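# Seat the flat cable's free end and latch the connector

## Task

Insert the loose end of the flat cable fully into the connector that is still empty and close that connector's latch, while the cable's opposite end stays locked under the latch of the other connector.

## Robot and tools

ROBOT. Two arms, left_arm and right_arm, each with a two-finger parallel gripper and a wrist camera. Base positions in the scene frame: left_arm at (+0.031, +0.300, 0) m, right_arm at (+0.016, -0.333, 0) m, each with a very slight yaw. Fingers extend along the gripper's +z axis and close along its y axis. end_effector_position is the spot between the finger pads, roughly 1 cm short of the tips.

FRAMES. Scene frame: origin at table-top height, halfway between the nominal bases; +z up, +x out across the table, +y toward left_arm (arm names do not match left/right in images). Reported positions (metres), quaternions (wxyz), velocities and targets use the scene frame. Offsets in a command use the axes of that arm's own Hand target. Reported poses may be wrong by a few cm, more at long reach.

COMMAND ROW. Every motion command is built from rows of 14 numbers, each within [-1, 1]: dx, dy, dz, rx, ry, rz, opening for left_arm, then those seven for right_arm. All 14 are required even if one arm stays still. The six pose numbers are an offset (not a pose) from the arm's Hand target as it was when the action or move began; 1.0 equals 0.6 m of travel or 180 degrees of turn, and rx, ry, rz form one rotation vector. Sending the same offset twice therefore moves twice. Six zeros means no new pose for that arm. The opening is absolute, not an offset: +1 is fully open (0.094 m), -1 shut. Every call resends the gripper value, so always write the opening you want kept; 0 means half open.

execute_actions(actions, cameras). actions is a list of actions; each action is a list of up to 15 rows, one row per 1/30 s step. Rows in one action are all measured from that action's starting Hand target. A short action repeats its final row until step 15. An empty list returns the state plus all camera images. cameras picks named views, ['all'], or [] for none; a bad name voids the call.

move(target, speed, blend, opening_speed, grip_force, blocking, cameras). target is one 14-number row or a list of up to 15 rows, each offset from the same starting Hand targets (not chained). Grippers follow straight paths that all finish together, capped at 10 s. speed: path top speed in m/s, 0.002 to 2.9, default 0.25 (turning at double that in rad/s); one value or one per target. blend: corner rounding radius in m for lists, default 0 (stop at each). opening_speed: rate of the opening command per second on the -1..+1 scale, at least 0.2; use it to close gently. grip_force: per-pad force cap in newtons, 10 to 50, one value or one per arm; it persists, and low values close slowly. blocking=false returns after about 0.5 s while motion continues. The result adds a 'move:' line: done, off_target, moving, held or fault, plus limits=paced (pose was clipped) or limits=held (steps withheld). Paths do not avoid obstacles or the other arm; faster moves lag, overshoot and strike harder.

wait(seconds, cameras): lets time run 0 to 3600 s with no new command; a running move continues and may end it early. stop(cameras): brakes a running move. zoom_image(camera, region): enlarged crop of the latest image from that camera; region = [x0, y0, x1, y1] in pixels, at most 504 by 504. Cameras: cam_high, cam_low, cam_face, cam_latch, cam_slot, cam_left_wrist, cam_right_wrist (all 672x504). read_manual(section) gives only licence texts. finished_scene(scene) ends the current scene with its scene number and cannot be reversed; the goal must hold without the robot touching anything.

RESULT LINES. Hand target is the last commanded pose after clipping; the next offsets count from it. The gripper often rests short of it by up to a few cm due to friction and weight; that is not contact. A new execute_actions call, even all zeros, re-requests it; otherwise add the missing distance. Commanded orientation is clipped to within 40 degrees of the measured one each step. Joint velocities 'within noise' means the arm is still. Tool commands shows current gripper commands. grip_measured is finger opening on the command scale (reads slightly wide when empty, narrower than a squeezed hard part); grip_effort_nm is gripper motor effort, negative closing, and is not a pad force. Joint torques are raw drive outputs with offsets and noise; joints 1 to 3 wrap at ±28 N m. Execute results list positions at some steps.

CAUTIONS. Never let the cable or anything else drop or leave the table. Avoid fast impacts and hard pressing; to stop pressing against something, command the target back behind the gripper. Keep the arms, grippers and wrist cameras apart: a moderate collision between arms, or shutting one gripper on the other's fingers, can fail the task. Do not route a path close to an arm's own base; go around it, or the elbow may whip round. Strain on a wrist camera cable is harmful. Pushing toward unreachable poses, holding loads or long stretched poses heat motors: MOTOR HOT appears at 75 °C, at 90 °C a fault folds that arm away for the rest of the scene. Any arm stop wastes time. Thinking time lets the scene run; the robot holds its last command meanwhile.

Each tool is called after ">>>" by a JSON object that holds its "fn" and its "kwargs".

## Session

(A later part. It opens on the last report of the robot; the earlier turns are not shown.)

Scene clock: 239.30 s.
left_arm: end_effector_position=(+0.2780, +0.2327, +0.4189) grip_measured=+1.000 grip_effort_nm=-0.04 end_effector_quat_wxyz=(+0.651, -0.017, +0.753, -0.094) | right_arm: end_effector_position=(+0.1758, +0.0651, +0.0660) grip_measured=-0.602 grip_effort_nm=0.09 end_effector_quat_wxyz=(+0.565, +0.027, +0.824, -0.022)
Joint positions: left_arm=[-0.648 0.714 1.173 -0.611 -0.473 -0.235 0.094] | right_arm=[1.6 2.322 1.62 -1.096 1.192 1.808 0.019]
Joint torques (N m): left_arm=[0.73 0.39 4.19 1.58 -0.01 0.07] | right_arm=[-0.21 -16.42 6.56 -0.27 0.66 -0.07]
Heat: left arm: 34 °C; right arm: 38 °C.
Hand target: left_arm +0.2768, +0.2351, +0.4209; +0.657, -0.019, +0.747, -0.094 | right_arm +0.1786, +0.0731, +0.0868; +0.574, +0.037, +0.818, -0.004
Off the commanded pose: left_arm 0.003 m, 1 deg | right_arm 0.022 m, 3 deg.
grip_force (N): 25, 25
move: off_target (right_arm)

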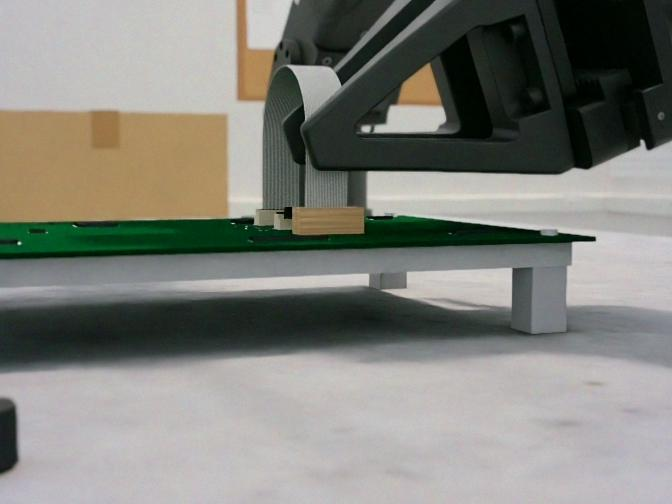

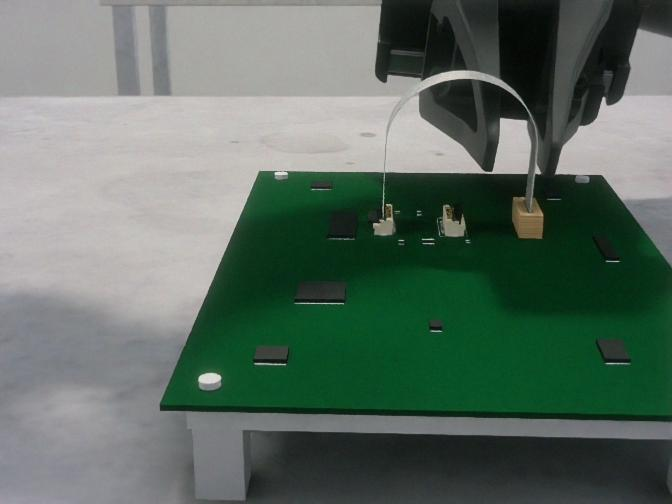

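>>> {"fn": "move", "kwargs": {"target": [0,0,0,0,0,0,1,0.009,0.0085,0.003,0,0,0,-0.6], "speed": 0.04}}

Scene clock: 241.17 s.
left_arm: end_effector_position=(+0.2780, +0.2327, +0.4189) grip_measured=+1.000 grip_effort_nm=-0.03 end_effector_quat_wxyz=(+0.651, -0.017, +0.753, -0.094) | right_arm: end_effector_position=(+0.1757, +0.0711, +0.0709) grip_measured=-0.602 grip_effort_nm=0.08 end_effector_quat_wxyz=(+0.565, +0.032, +0.825, -0.013)
Joint positions: left_arm=[-0.648 0.714 1.173 -0.611 -0.473 -0.235 0.094] | right_arm=[1.6 2.322 1.645 -1.096 1.192 1.804 0.019]
Joint torques (N m): left_arm=[0.79 0.4 4.26 1.58 -0.01 0.07] | right_arm=[-0.42 -13.76 6.68 -0.17 0.69 -0.06]
Heat: left arm: 34 °C; right arm: 37 °C.
Hand target: left_arm +0.2768, +0.2351, +0.4209; +0.657, -0.019, +0.747, -0.094 | right_arm +0.1788, +0.0784, +0.0813; +0.574, +0.037, +0.818, -0.004
Off the commanded pose: left_arm 0.003 m, 1 deg | right_arm 0.013 m, 2 deg.
grip_force (N): 25, 25
move: off_target (right_arm)

>>> {"fn": "move", "kwargs": {"target": [0,0,0,0,0,0,1,0.014,0,0.0055,0,0,0,-0.6], "speed": 0.04, "cameras": ["cam_face","cam_latch"]}}

Scene clock: 244.63 s.
left_arm: end_effector_position=(+0.2780, +0.2327, +0.4189) grip_measured=+1.000 grip_effort_nm=-0.04 end_effector_quat_wxyz=(+0.651, -0.017, +0.753, -0.094) | right_arm: end_effector_position=(+0.1757, +0.0728, +0.0707) grip_measured=-0.602 grip_effort_nm=0.09 end_effector_quat_wxyz=(+0.564, +0.036, +0.825, -0.008)
Joint positions: left_arm=[-0.648 0.714 1.173 -0.611 -0.473 -0.235 0.094] | right_arm=[1.6 2.322 1.645 -1.084 1.192 1.804 0.019]
Joint torques (N m): left_arm=[0.8 0.43 4.22 1.58 0 0.08] | right_arm=[-0.42 -12.22 5.87 0.02 0.69 -0.07]
Heat: left arm: 34 °C; right arm: 37 °C.
Hand target: left_arm +0.2768, +0.2351, +0.4209; +0.657, -0.019, +0.747, -0.094 | right_arm +0.1791, +0.0787, +0.0722; +0.574, +0.037, +0.818, -0.004
Off the commanded pose: left_arm 0.003 m, 1 deg | right_arm 0.007 m, 1 deg.
grip_force (N): 25, 25
move: done

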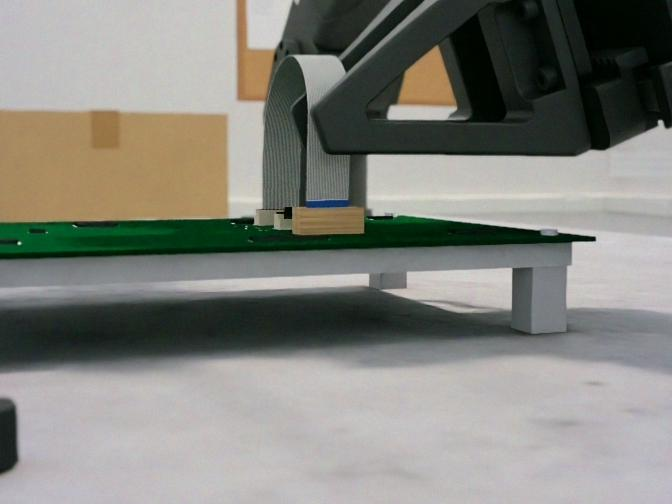

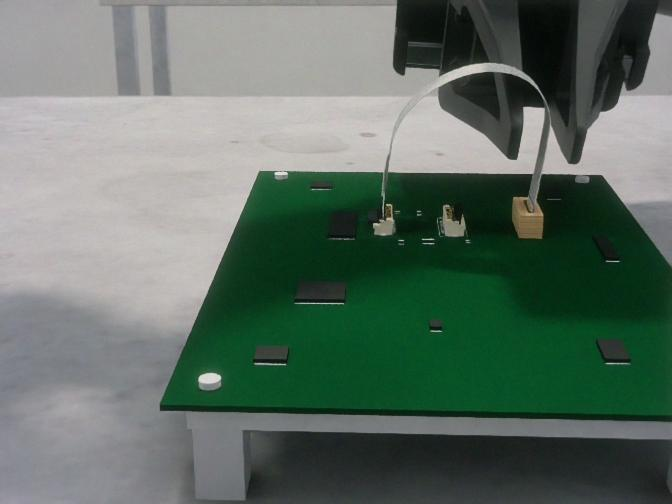

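>>> {"fn": "move", "kwargs": {"target": [0,0,0,0,0,0,1,0.0125,-0.003,0.005,0,0,0,-0.6], "speed": 0.04, "cameras": ["cam_face","cam_latch"]}}

Scene clock: 248.00 s.
left_arm: end_effector_position=(+0.2780, +0.2327, +0.4189) grip_measured=+1.000 grip_effort_nm=-0.03 end_effector_quat_wxyz=(+0.651, -0.017, +0.753, -0.094) | right_arm: end_effector_position=(+0.1756, +0.0764, +0.0675) grip_measured=-0.602 grip_effort_nm=0.09 end_effector_quat_wxyz=(+0.564, +0.042, +0.825, +0.001)
Joint positions: left_arm=[-0.648 0.714 1.173 -0.611 -0.473 -0.235 0.094] | right_arm=[1.6 2.328 1.645 -1.055 1.192 1.803 0.019]
Joint torques (N m): left_arm=[0.79 0.42 4.23 1.58 0 0.08] | right_arm=[-0.44 -12.18 4.57 0 0.68 -0.1]
Heat: left arm: 34 °C; right arm: 36 °C.
Hand target: left_arm +0.2768, +0.2351, +0.4209; +0.657, -0.019, +0.747, -0.094 | right_arm +0.1792, +0.0772, +0.0642; +0.574, +0.037, +0.818, -0.004
Off the commanded pose: left_arm 0.003 m, 1 deg | right_arm 0.005 m, 2 deg.
grip_force (N): 25, 25
move: done

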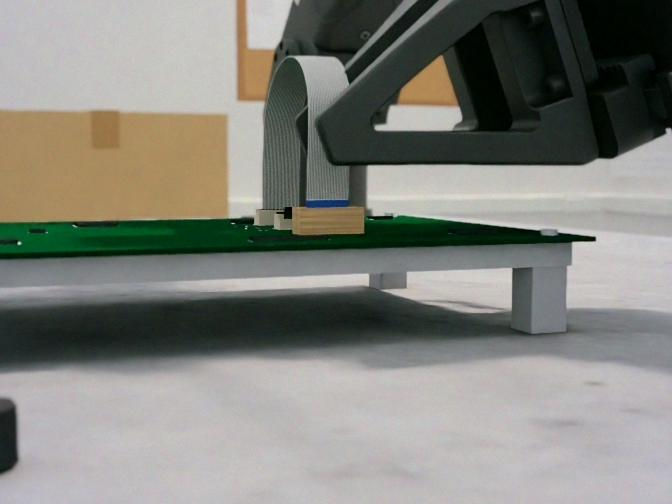

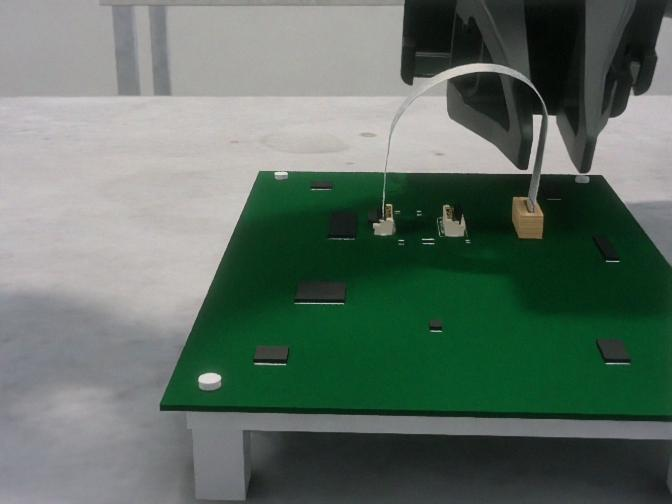

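>>> {"fn": "move", "kwargs": {"target": [0,0,0,0,0,0,1,0.008,-0.0125,0.003,0.008,0,-0.012,-0.6], "speed": 0.04, "cameras": ["cam_face","cam_latch"]}}

Scene clock: 251.70 s.
left_arm: end_effector_position=(+0.2780, +0.2327, +0.4189) grip_measured=+1.000 grip_effort_nm=-0.03 end_effector_quat_wxyz=(+0.651, -0.017, +0.753, -0.094) | right_arm: end_effector_position=(+0.1757, +0.0716, +0.0625) grip_measured=-0.602 grip_effort_nm=0.09 end_effector_quat_wxyz=(+0.565, +0.031, +0.824, -0.016)
Joint positions: left_arm=[-0.648 0.714 1.173 -0.611 -0.473 -0.235 0.094] | right_arm=[1.6 2.343 1.645 -1.084 1.192 1.807 0.019]
Joint torques (N m): left_arm=[0.75 0.42 4.19 1.58 0 0.08] | right_arm=[-0.49 -12 4.6 -0.21 0.64 0.17]
Heat: left arm: 34 °C; right arm: 36 °C.
Hand target: left_arm +0.2768, +0.2351, +0.4209; +0.657, -0.019, +0.747, -0.094 | right_arm +0.1788, +0.0699, +0.0587; +0.573, +0.029, +0.818, -0.025
Off the commanded pose: left_arm 0.003 m, 1 deg | right_arm 0.005 m, 2 deg.
grip_force (N): 25, 25
move: done

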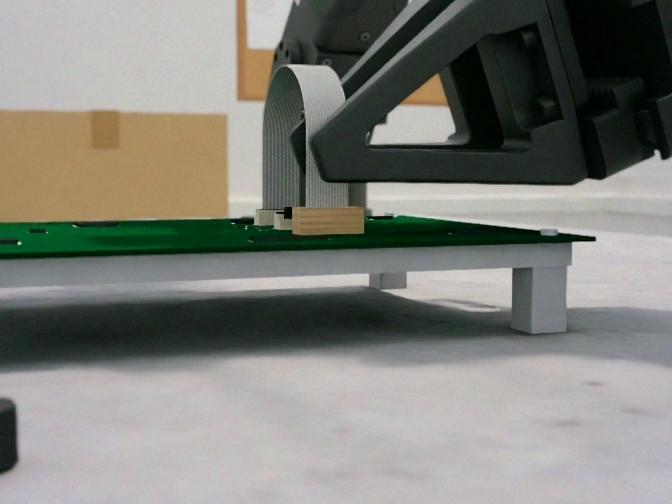

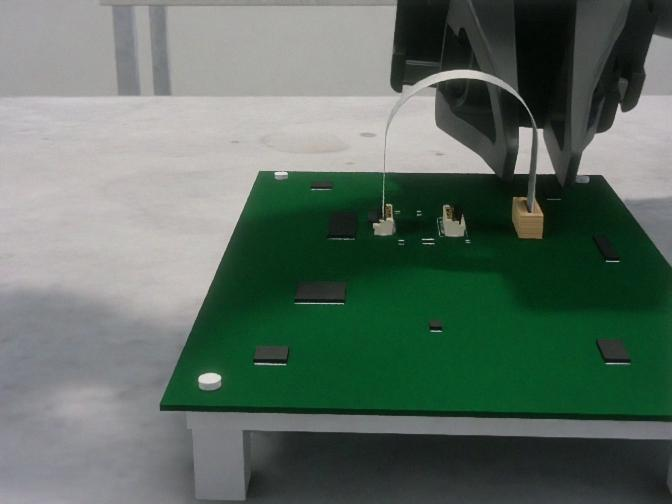

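>>> {"fn": "move", "kwargs": {"target": [0,0,0,0,0,0,1,0,-0.001,0,0,0,0,-1], "opening_speed": 0.4, "grip_force": 40, "cameras": ["cam_face","cam_latch","cam_slot","cam_right_wrist"]}}

Scene clock: 255.13 s.
left_arm: end_effector_position=(+0.2780, +0.2327, +0.4189) grip_measured=+1.000 grip_effort_nm=-0.03 end_effector_quat_wxyz=(+0.651, -0.017, +0.753, -0.094) | right_arm: end_effector_position=(+0.1757, +0.0714, +0.0626) grip_measured=-0.975 grip_effort_nm=-0.83 end_effector_quat_wxyz=(+0.565, +0.031, +0.824, -0.016)
Joint positions: left_arm=[-0.648 0.714 1.173 -0.611 -0.473 -0.235 0.094] | right_arm=[1.6 2.343 1.645 -1.086 1.192 1.809 0.001]
Joint torques (N m): left_arm=[0.8 0.44 4.25 1.58 0 0.08] | right_arm=[-0.35 -12.11 4.52 -0.26 0.63 0.14]
Heat: left arm: 34 °C; right arm: 36 °C.
Hand target: left_arm +0.2768, +0.2351, +0.4209; +0.657, -0.019, +0.747, -0.094 | right_arm +0.1788, +0.0692, +0.0587; +0.573, +0.029, +0.818, -0.025
Off the commanded pose: left_arm 0.003 m, 1 deg | right_arm 0.005 m, 2 deg.
grip_force (N): 40, 40
move: done

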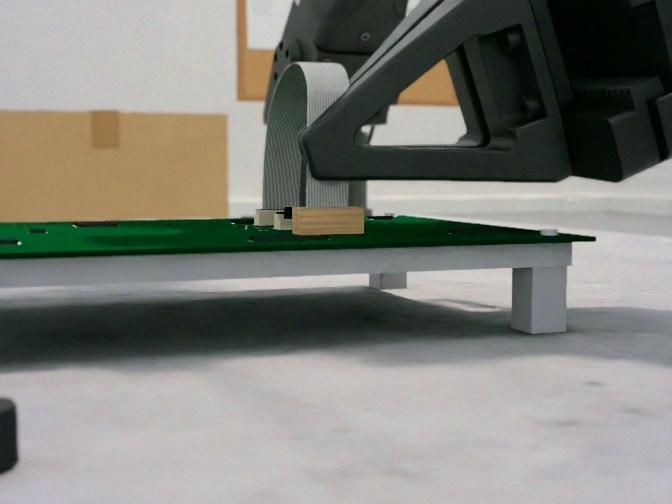

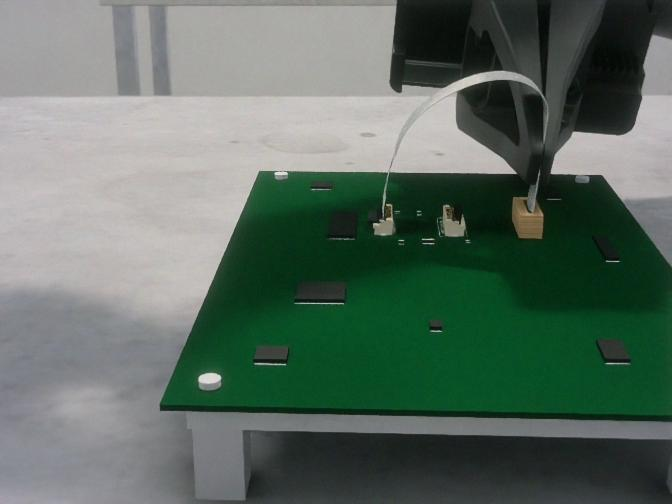

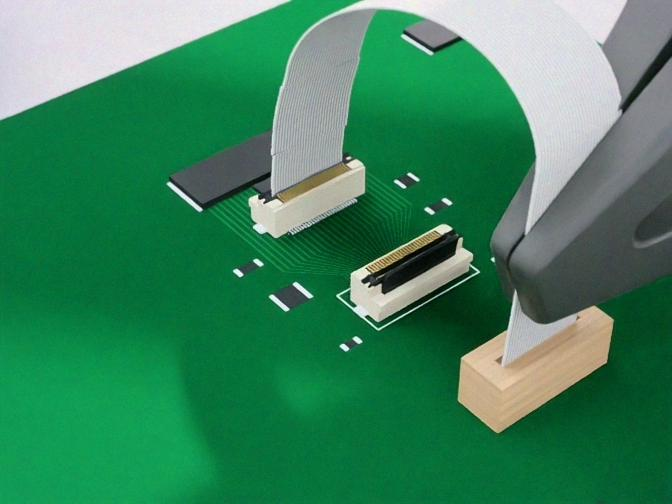

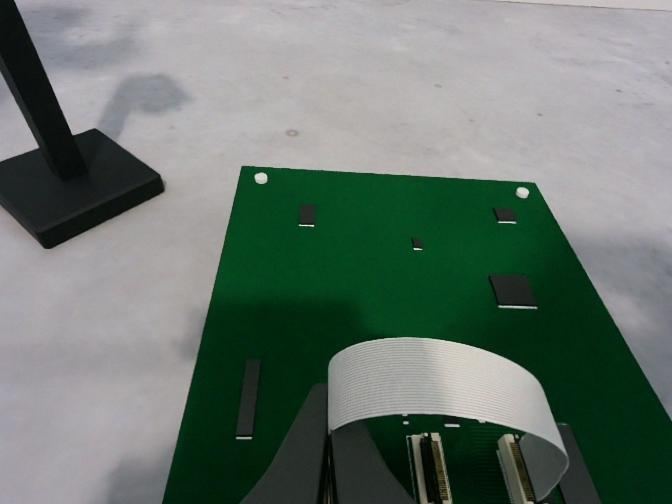

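>>> {"fn": "move", "kwargs": {"target": [0,0,0,0,0,0,1,-0.0713,0.007,-0.0283,0,0,0,-1], "speed": 0.05, "cameras": ["cam_face","cam_latch","cam_slot","cam_right_wrist"]}}

Scene clock: 262.03 s.
left_arm: end_effector_position=(+0.2780, +0.2327, +0.4189) grip_measured=+1.000 grip_effort_nm=-0.03 end_effector_quat_wxyz=(+0.651, -0.017, +0.753, -0.094) | right_arm: end_effector_position=(+0.1758, +0.0662, +0.0816) grip_measured=-0.975 grip_effort_nm=-0.88 end_effector_quat_wxyz=(+0.566, +0.009, +0.822, -0.052)
Joint positions: left_arm=[-0.648 0.714 1.173 -0.611 -0.473 -0.235 0.094] | right_arm=[1.6 2.343 1.715 -1.248 1.192 1.819 0.001]
Joint torques (N m): left_arm=[0.75 0.39 4.21 1.59 0 0.08] | right_arm=[-0.2 -17.33 6.84 -0.4 0.58 0.15]
Heat: left arm: 34 °C; right arm: 37 °C.
Hand target: left_arm +0.2768, +0.2351, +0.4209; +0.657, -0.019, +0.747, -0.094 | right_arm +0.1777, +0.0739, +0.1047; +0.573, +0.029, +0.818, -0.025
Off the commanded pose: left_arm 0.003 m, 1 deg | right_arm 0.024 m, 4 deg.
grip_force (N): 40, 40
move: off_target (right_arm)

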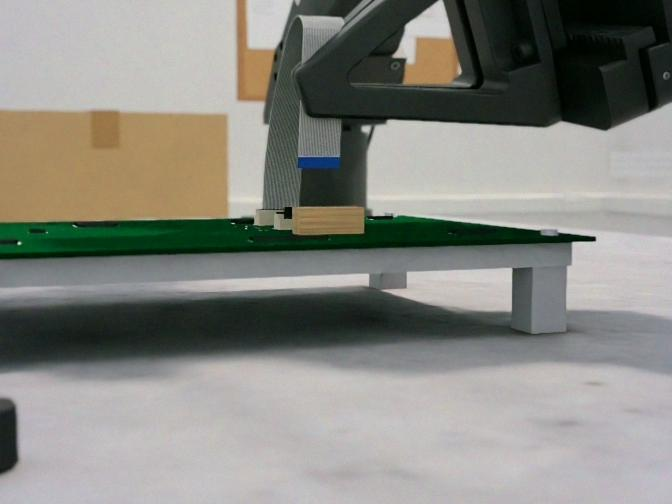

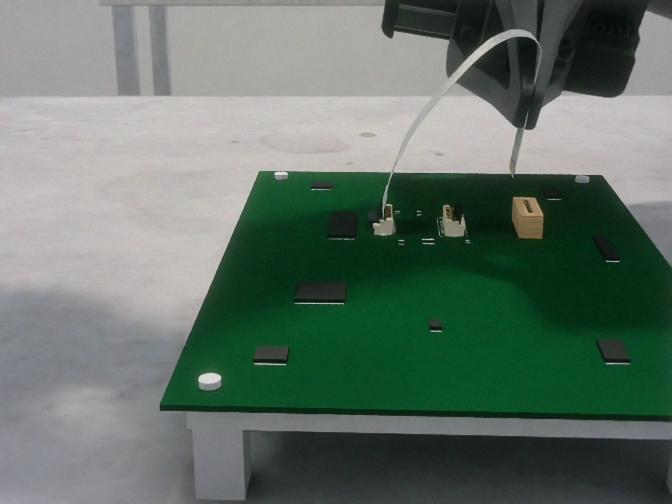

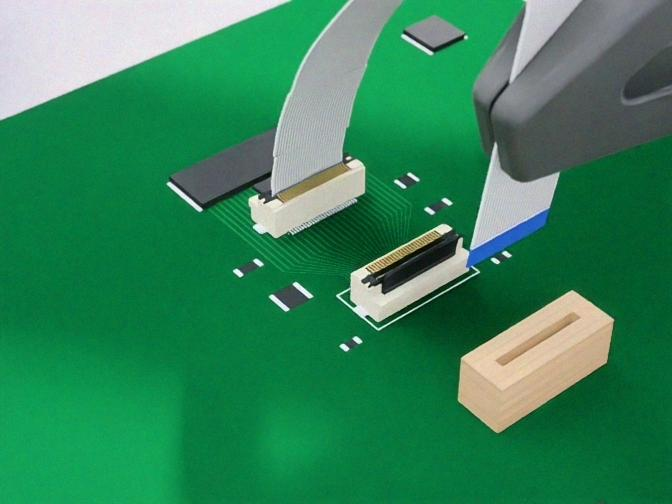

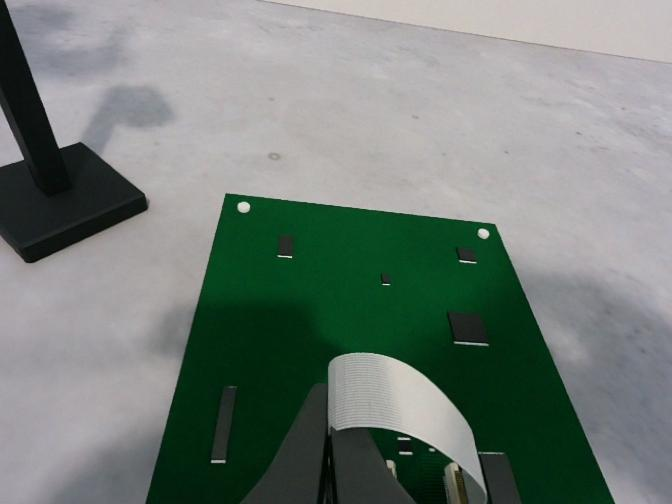

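>>> {"fn": "move", "kwargs": {"target": [0,0,0,0,0,0,1,0,-0.0368,0,-0.008,0,0.021,-1], "speed": 0.05, "cameras": ["cam_face","cam_latch","cam_slot","cam_right_wrist"]}}

Scene clock: 274.10 s.
left_arm: end_effector_position=(+0.2780, +0.2327, +0.4189) grip_measured=+1.000 grip_effort_nm=-0.03 end_effector_quat_wxyz=(+0.651, -0.017, +0.753, -0.094) | right_arm: end_effector_position=(+0.1760, +0.0512, +0.0858) grip_measured=-0.975 grip_effort_nm=-0.88 end_effector_quat_wxyz=(+0.566, +0.041, +0.823, -0.016)
Joint positions: left_arm=[-0.648 0.714 1.173 -0.611 -0.473 -0.235 0.094] | right_arm=[1.6 2.249 1.578 -1.145 1.192 1.856 0.001]
Joint torques (N m): left_arm=[0.76 0.42 4.18 1.58 0 0.07] | right_arm=[0.31 -18.03 3.3 -0.11 0.68 -0.02]
Heat: left arm: 35 °C; right arm: 39 °C.
Hand target: left_arm +0.2768, +0.2351, +0.4209; +0.657, -0.019, +0.747, -0.094 | right_arm +0.1761, +0.0519, +0.1050; +0.574, +0.048, +0.817, +0.005
Off the commanded pose: left_arm 0.003 m, 1 deg | right_arm 0.019 m, 3 deg.
grip_force (N): 40, 40
move: off_target (right_arm)

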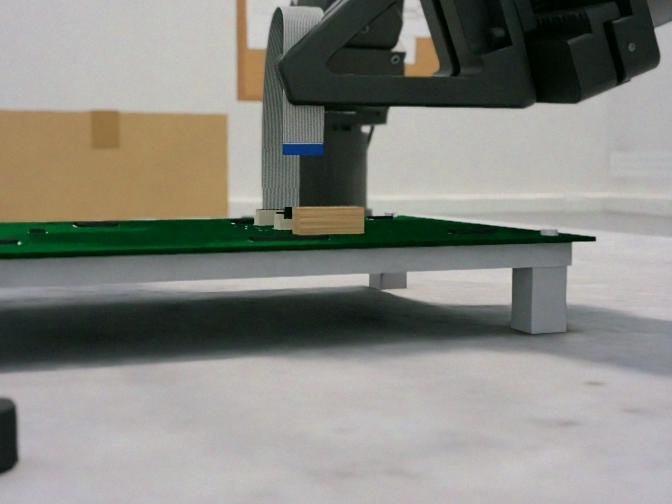

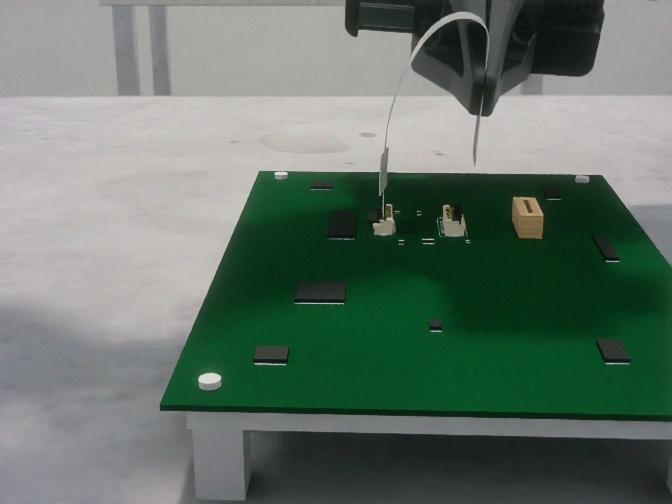

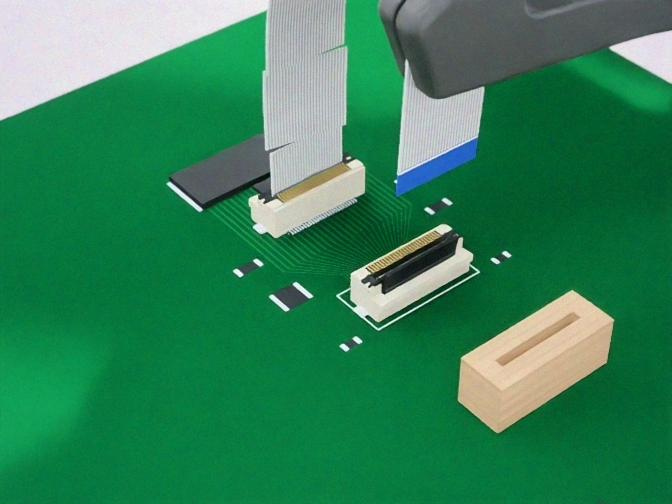

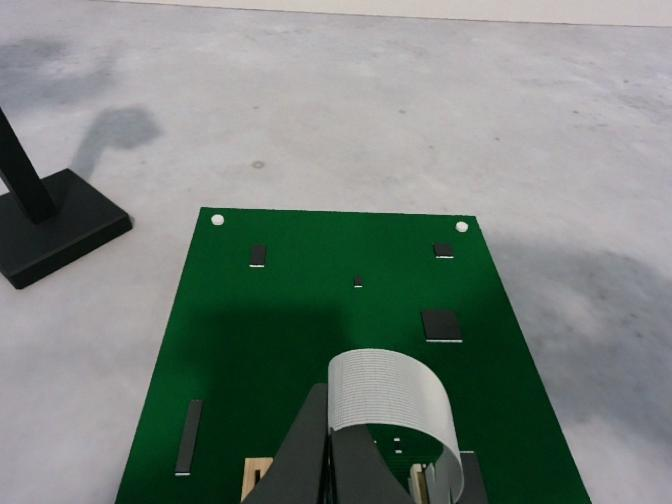

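>>> {"fn": "move", "kwargs": {"target": [0,0,0,0,0,0,1,0.0122,-0.0125,0.0045,0,0,0,-1], "speed": 0.05, "cameras": ["cam_face","cam_latch","cam_slot"]}}

Scene clock: 282.07 s.
left_arm: end_effector_position=(+0.2780, +0.2327, +0.4189) grip_measured=+1.000 grip_effort_nm=-0.03 end_effector_quat_wxyz=(+0.651, -0.017, +0.753, -0.094) | right_arm: end_effector_position=(+0.1762, +0.0439, +0.0787) grip_measured=-0.975 grip_effort_nm=-0.88 end_effector_quat_wxyz=(+0.566, +0.041, +0.823, -0.017)
Joint positions: left_arm=[-0.648 0.714 1.173 -0.611 -0.473 -0.235 0.094] | right_arm=[1.6 2.237 1.524 -1.107 1.192 1.856 0.001]
Joint torques (N m): left_arm=[0.76 0.4 4.19 1.58 0.01 0.08] | right_arm=[0.51 -17.78 3.19 -0.1 0.7 0.05]
Heat: left arm: 35 °C; right arm: 38 °C.
Hand target: left_arm +0.2768, +0.2351, +0.4209; +0.657, -0.019, +0.747, -0.094 | right_arm +0.1756, +0.0449, +0.0966; +0.574, +0.048, +0.817, +0.004
Off the commanded pose: left_arm 0.003 m, 1 deg | right_arm 0.018 m, 3 deg.
grip_force (N): 40, 40
move: off_target (right_arm)

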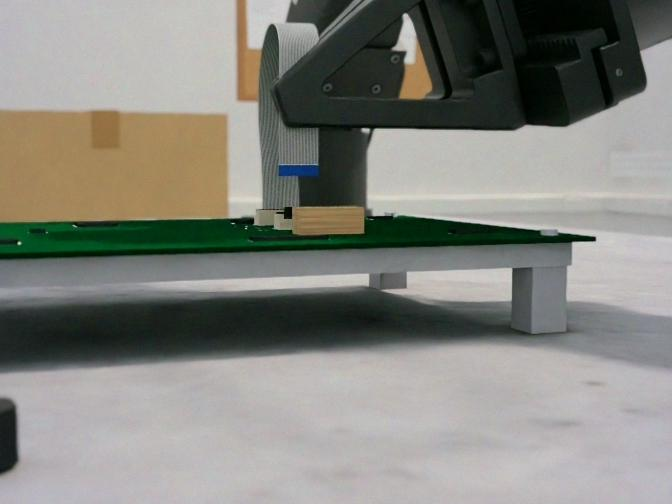

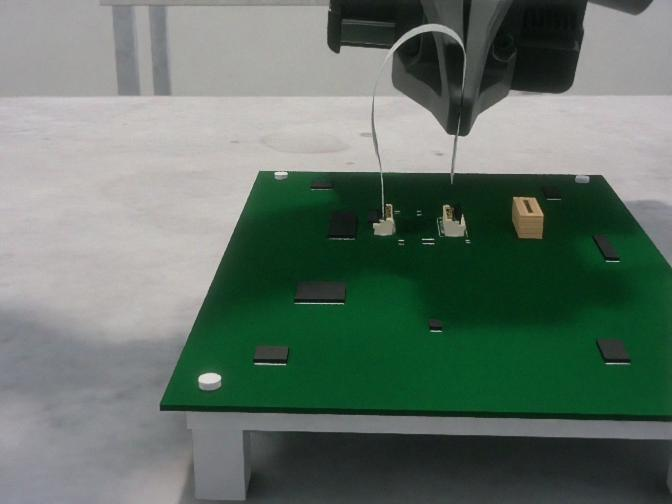

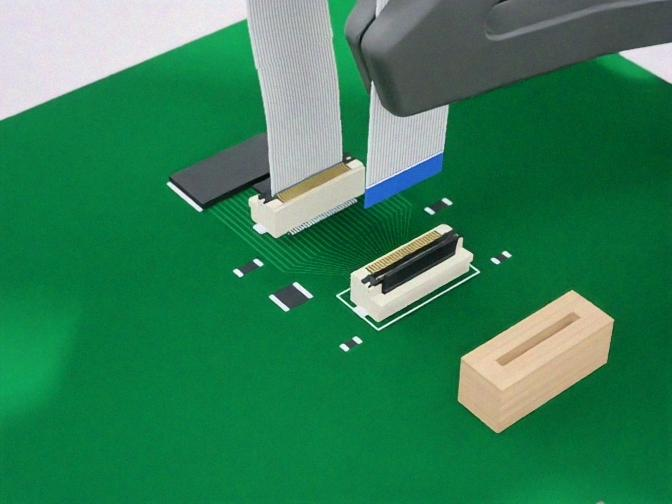

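>>> {"fn": "zoom_image", "kwargs": {"camera": "cam_slot", "region": [330, 150, 490, 330]}}

>>> {"fn": "zoom_image", "kwargs": {"camera": "cam_latch", "region": [400, 160, 500, 250]}}

Scaled by 2.800.

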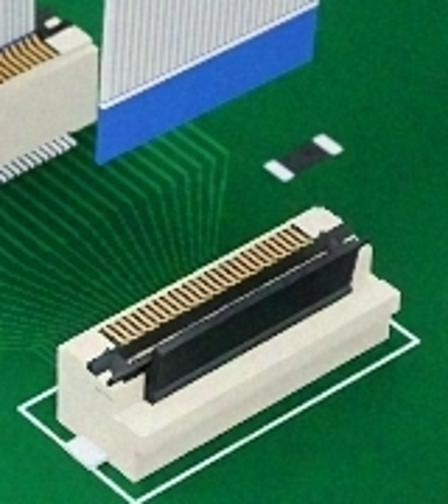

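Scaled by 5.040.

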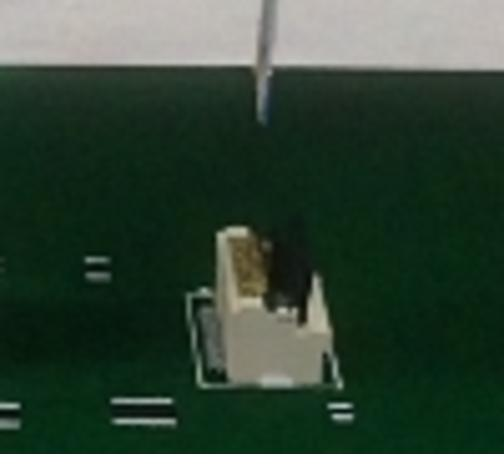

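>>> {"fn": "move", "kwargs": {"target": [0,0,0,0,0,0,1,0.0114,0.0017,0.0025,0,0,0,-1], "speed": 0.04, "cameras": ["cam_face","cam_latch","cam_slot"]}}

>>> {"fn": "zoom_image", "kwargs": {"camera": "cam_slot", "region": [330, 150, 490, 330]}}

>>> {"fn": "zoom_image", "kwargs": {"camera": "cam_latch", "region": [400, 160, 500, 250]}}

Scene clock: 293.30 s.
left_arm: end_effector_position=(+0.2780, +0.2327, +0.4189) grip_measured=+1.000 grip_effort_nm=-0.03 end_effector_quat_wxyz=(+0.651, -0.017, +0.753, -0.094) | right_arm: end_effector_position=(+0.1761, +0.0458, +0.0782) grip_measured=-0.975 grip_effort_nm=-0.88 end_effector_quat_wxyz=(+0.566, +0.045, +0.823, -0.011)
Joint positions: left_arm=[-0.648 0.714 1.173 -0.611 -0.473 -0.235 0.094] | right_arm=[1.6 2.237 1.524 -1.092 1.192 1.856 0.001]
Joint torques (N m): left_arm=[0.76 0.39 4.23 1.58 0 0.07] | right_arm=[0.9 -15.97 3.28 -0.04 0.7 0.09]
Heat: left arm: 35 °C; right arm: 40 °C.
Hand target: left_arm +0.2768, +0.2351, +0.4209; +0.657, -0.019, +0.747, -0.094 | right_arm +0.1748, +0.0464, +0.0897; +0.574, +0.048, +0.817, +0.004
Off the commanded pose: left_arm 0.003 m, 1 deg | right_arm 0.012 m, 2 deg.
grip_force (N): 40, 40
move: off_target (right_arm)

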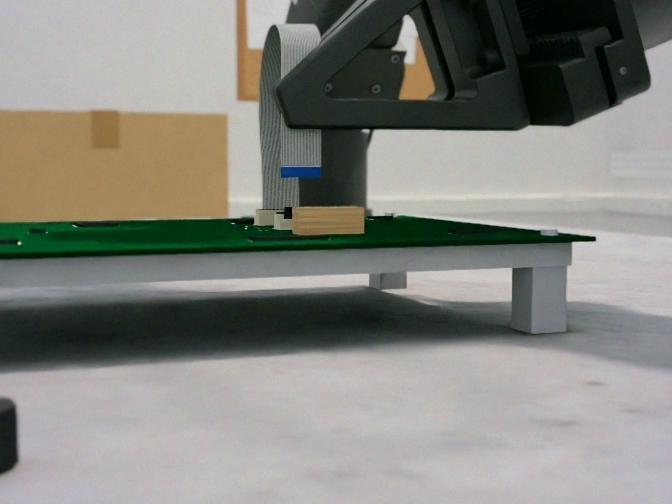

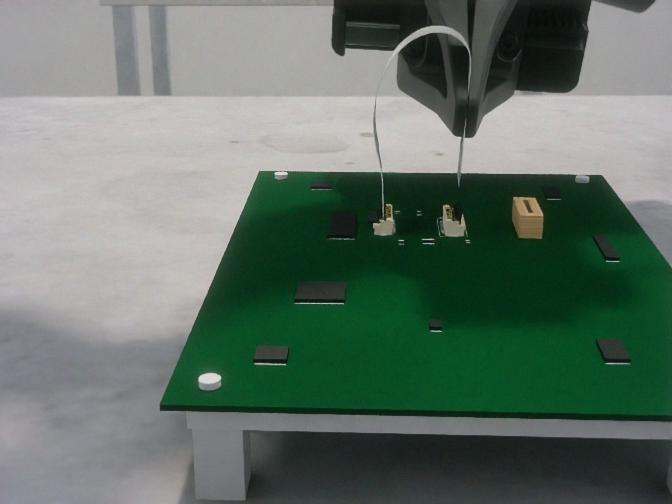

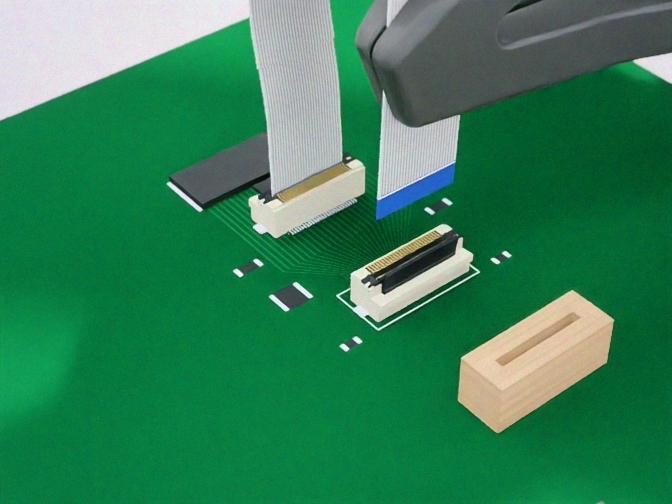

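Scaled by 2.800.

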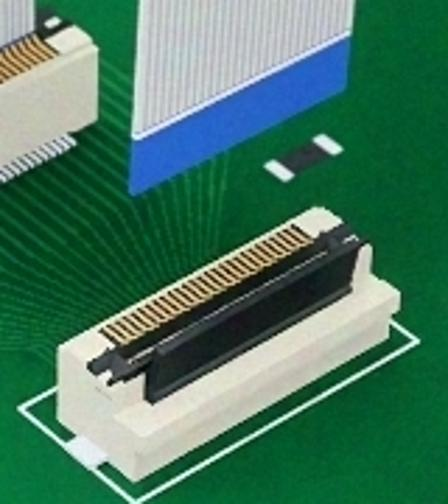

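Scaled by 5.040.

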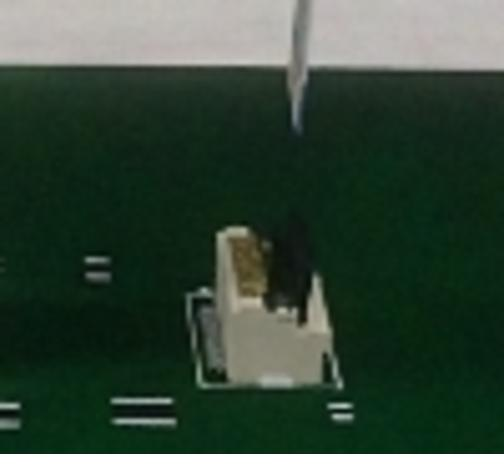

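>>> {"fn": "move", "kwargs": {"target": [0,0,0,0,0,0,1,0.0115,-0.005,0.0045,0,0,0,-1], "speed": 0.04, "cameras": ["cam_face","cam_latch","cam_slot"]}}

>>> {"fn": "zoom_image", "kwargs": {"camera": "cam_slot", "region": [330, 150, 490, 330]}}

>>> {"fn": "zoom_image", "kwargs": {"camera": "cam_latch", "region": [400, 160, 500, 250]}}

Scene clock: 297.33 s.
left_arm: end_effector_position=(+0.2780, +0.2327, +0.4189) grip_measured=+1.000 grip_effort_nm=-0.04 end_effector_quat_wxyz=(+0.651, -0.017, +0.753, -0.094) | right_arm: end_effector_position=(+0.1762, +0.0431, +0.0722) grip_measured=-0.975 grip_effort_nm=-0.88 end_effector_quat_wxyz=(+0.565, +0.046, +0.823, -0.010)
Joint positions: left_arm=[-0.648 0.714 1.173 -0.611 -0.473 -0.235 0.094] | right_arm=[1.6 2.237 1.498 -1.062 1.192 1.856 0.001]
Joint torques (N m): left_arm=[0.81 0.43 4.16 1.59 0 0.09] | right_arm=[0.68 -15.49 3.33 -0.11 0.67 0.07]
Heat: left arm: 35 °C; right arm: 40 °C.
Hand target: left_arm +0.2768, +0.2351, +0.4209; +0.657, -0.018, +0.747, -0.094 | right_arm +0.1748, +0.0439, +0.0822; +0.574, +0.048, +0.817, +0.004
Off the commanded pose: left_arm 0.003 m, 1 deg | right_arm 0.010 m, 2 deg.
grip_force (N): 40, 40
move: done

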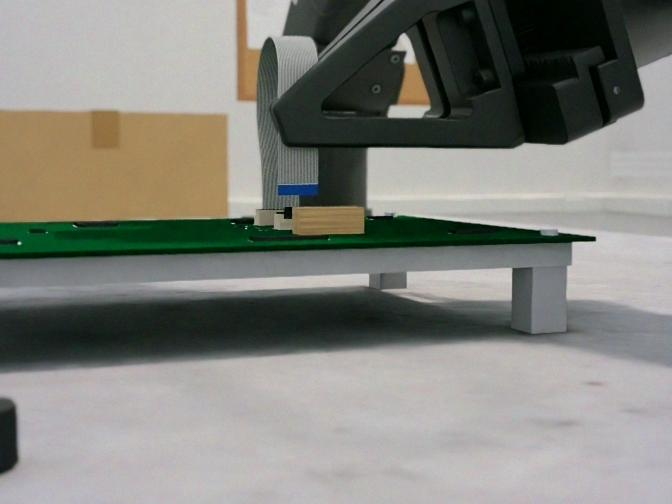

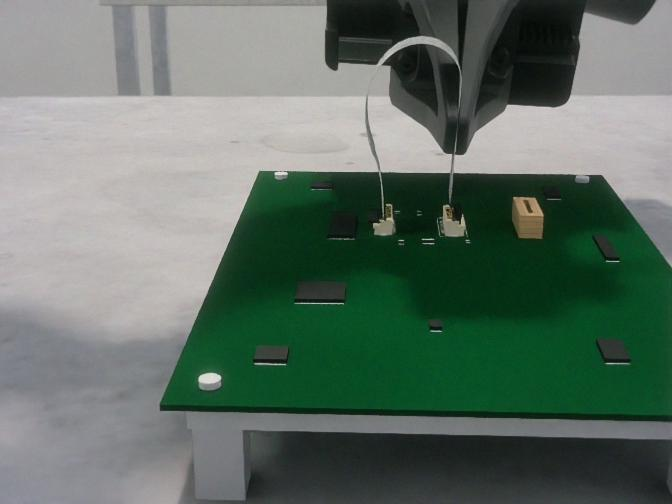

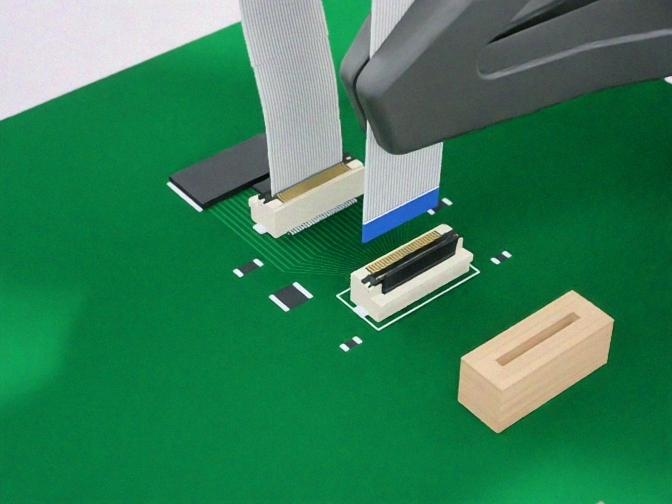

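Scaled by 2.800.

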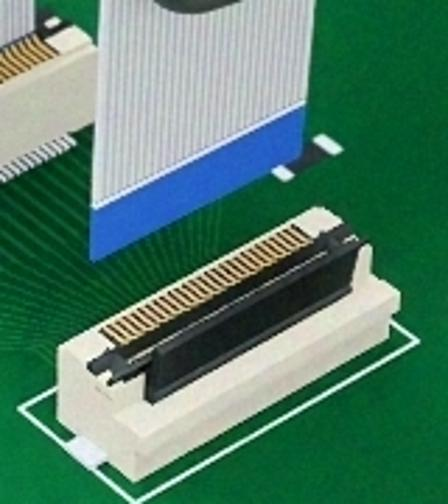

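Scaled by 5.040.

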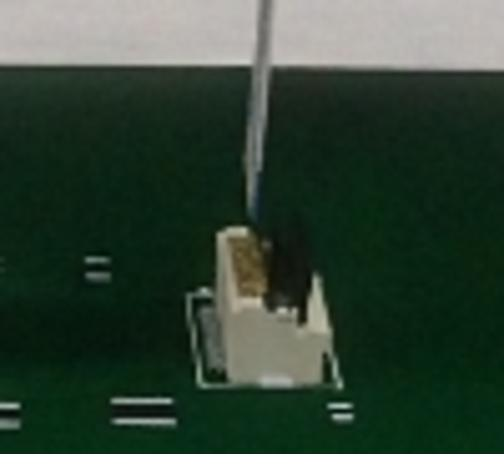

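>>> {"fn": "move", "kwargs": {"target": [0,0,0,0,0,0,1,0,0,0,0,0,0.018,-1], "speed": 0.04, "cameras": ["cam_latch","cam_slot"]}}

>>> {"fn": "zoom_image", "kwargs": {"camera": "cam_slot", "region": [330, 150, 490, 330]}}

>>> {"fn": "zoom_image", "kwargs": {"camera": "cam_latch", "region": [400, 160, 500, 250]}}

Scene clock: 306.37 s.
left_arm: end_effector_position=(+0.2780, +0.2327, +0.4189) grip_measured=+1.000 grip_effort_nm=-0.03 end_effector_quat_wxyz=(+0.651, -0.017, +0.753, -0.094) | right_arm: end_effector_position=(+0.1762, +0.0437, +0.0721) grip_measured=-0.975 grip_effort_nm=-0.88 end_effector_quat_wxyz=(+0.565, +0.067, +0.822, +0.005)
Joint positions: left_arm=[-0.648 0.714 1.173 -0.611 -0.473 -0.235 0.094] | right_arm=[1.6 2.237 1.498 -1.059 1.192 1.905 0.001]
Joint torques (N m): left_arm=[0.77 0.4 4.18 1.59 0 0.08] | right_arm=[0.83 -15.41 3.17 -0.08 0.71 0.16]
Heat: left arm: 35 °C; right arm: 41 °C.
Hand target: left_arm +0.2768, +0.2351, +0.4209; +0.657, -0.018, +0.747, -0.094 | right_arm +0.1748, +0.0439, +0.0822; +0.574, +0.071, +0.815, +0.021
Off the commanded pose: left_arm 0.003 m, 1 deg | right_arm 0.010 m, 2 deg.
grip_force (N): 40, 40
move: done

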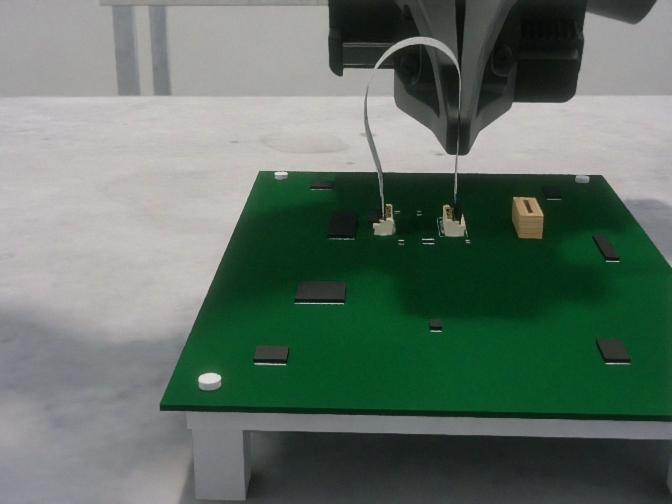

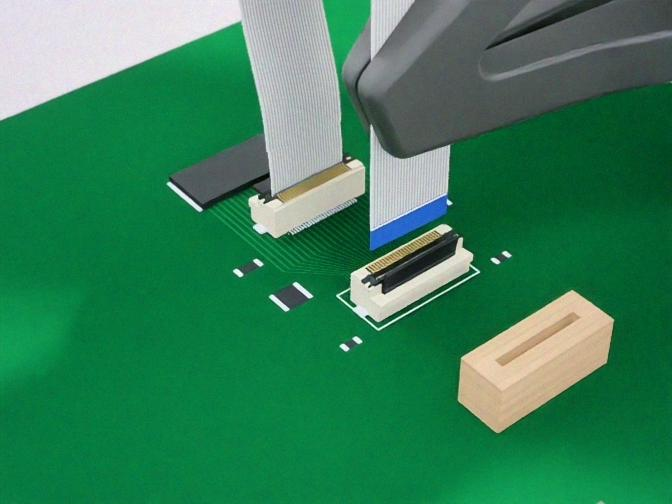

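Scaled by 2.800.

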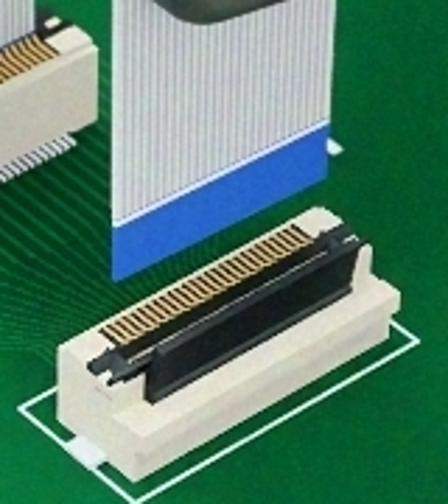

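Scaled by 5.040.

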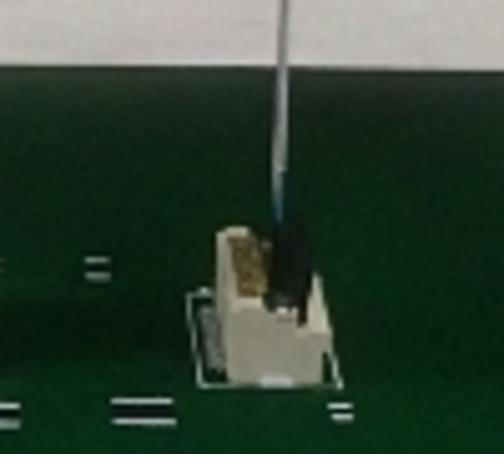

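>>> {"fn": "move", "kwargs": {"target": [0,0,0,0,0,0,1,0.0077,-0.0002,0.003,0,0,0,-1], "speed": 0.03, "cameras": ["cam_face","cam_latch","cam_slot"]}}

>>> {"fn": "zoom_image", "kwargs": {"camera": "cam_slot", "region": [330, 150, 490, 330]}}

>>> {"fn": "zoom_image", "kwargs": {"camera": "cam_latch", "region": [400, 160, 500, 250]}}

Scene clock: 311.97 s.
left_arm: end_effector_position=(+0.2780, +0.2327, +0.4189) grip_measured=+1.000 grip_effort_nm=-0.03 end_effector_quat_wxyz=(+0.651, -0.017, +0.753, -0.094) | right_arm: end_effector_position=(+0.1761, +0.0454, +0.0717) grip_measured=-0.975 grip_effort_nm=-0.88 end_effector_quat_wxyz=(+0.565, +0.071, +0.822, +0.011)
Joint positions: left_arm=[-0.648 0.714 1.173 -0.611 -0.473 -0.235 0.094] | right_arm=[1.6 2.237 1.498 -1.045 1.192 1.907 0.001]
Joint torques (N m): left_arm=[0.76 0.38 4.22 1.58 -0.01 0.08] | right_arm=[0.72 -14.41 3.04 -0.04 0.68 0.15]
Heat: left arm: 35 °C; right arm: 41 °C.
Hand target: left_arm +0.2768, +0.2351, +0.4209; +0.657, -0.018, +0.747, -0.094 | right_arm +0.1750, +0.0443, +0.0772; +0.574, +0.071, +0.815, +0.021
Off the commanded pose: left_arm 0.003 m, 1 deg | right_arm 0.006 m, 2 deg.
grip_force (N): 40, 40
move: done

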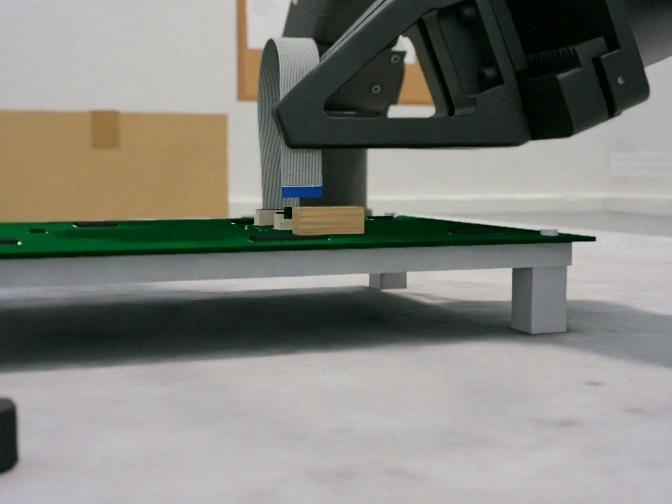

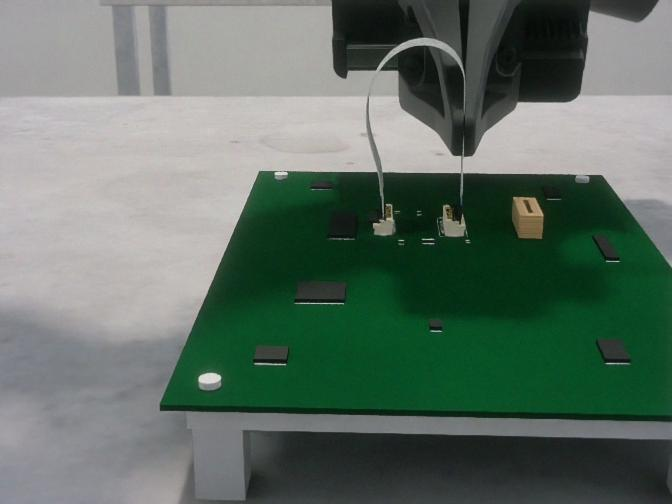

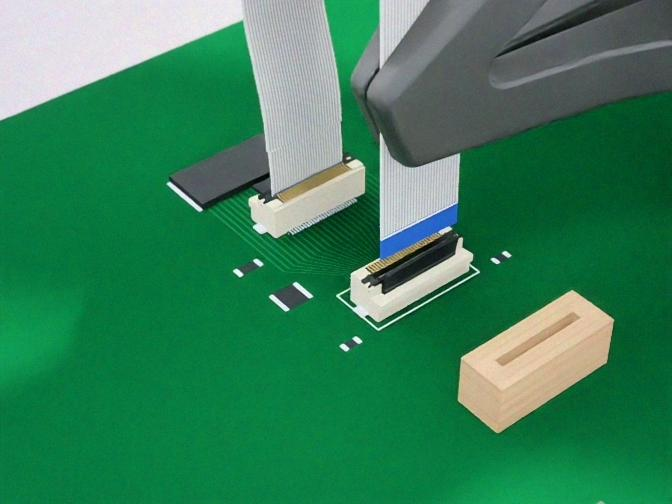

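Scaled by 2.800.

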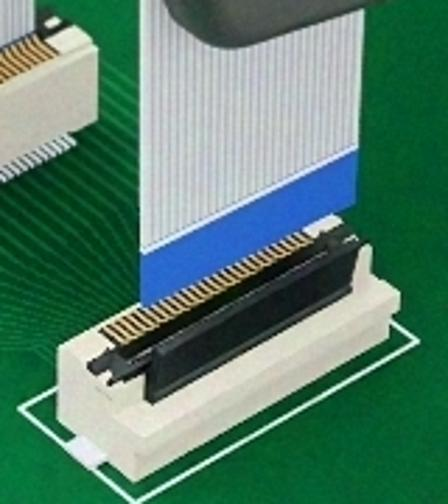

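Scaled by 5.040.

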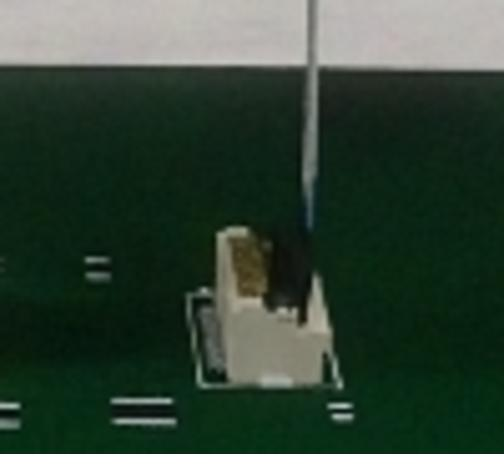

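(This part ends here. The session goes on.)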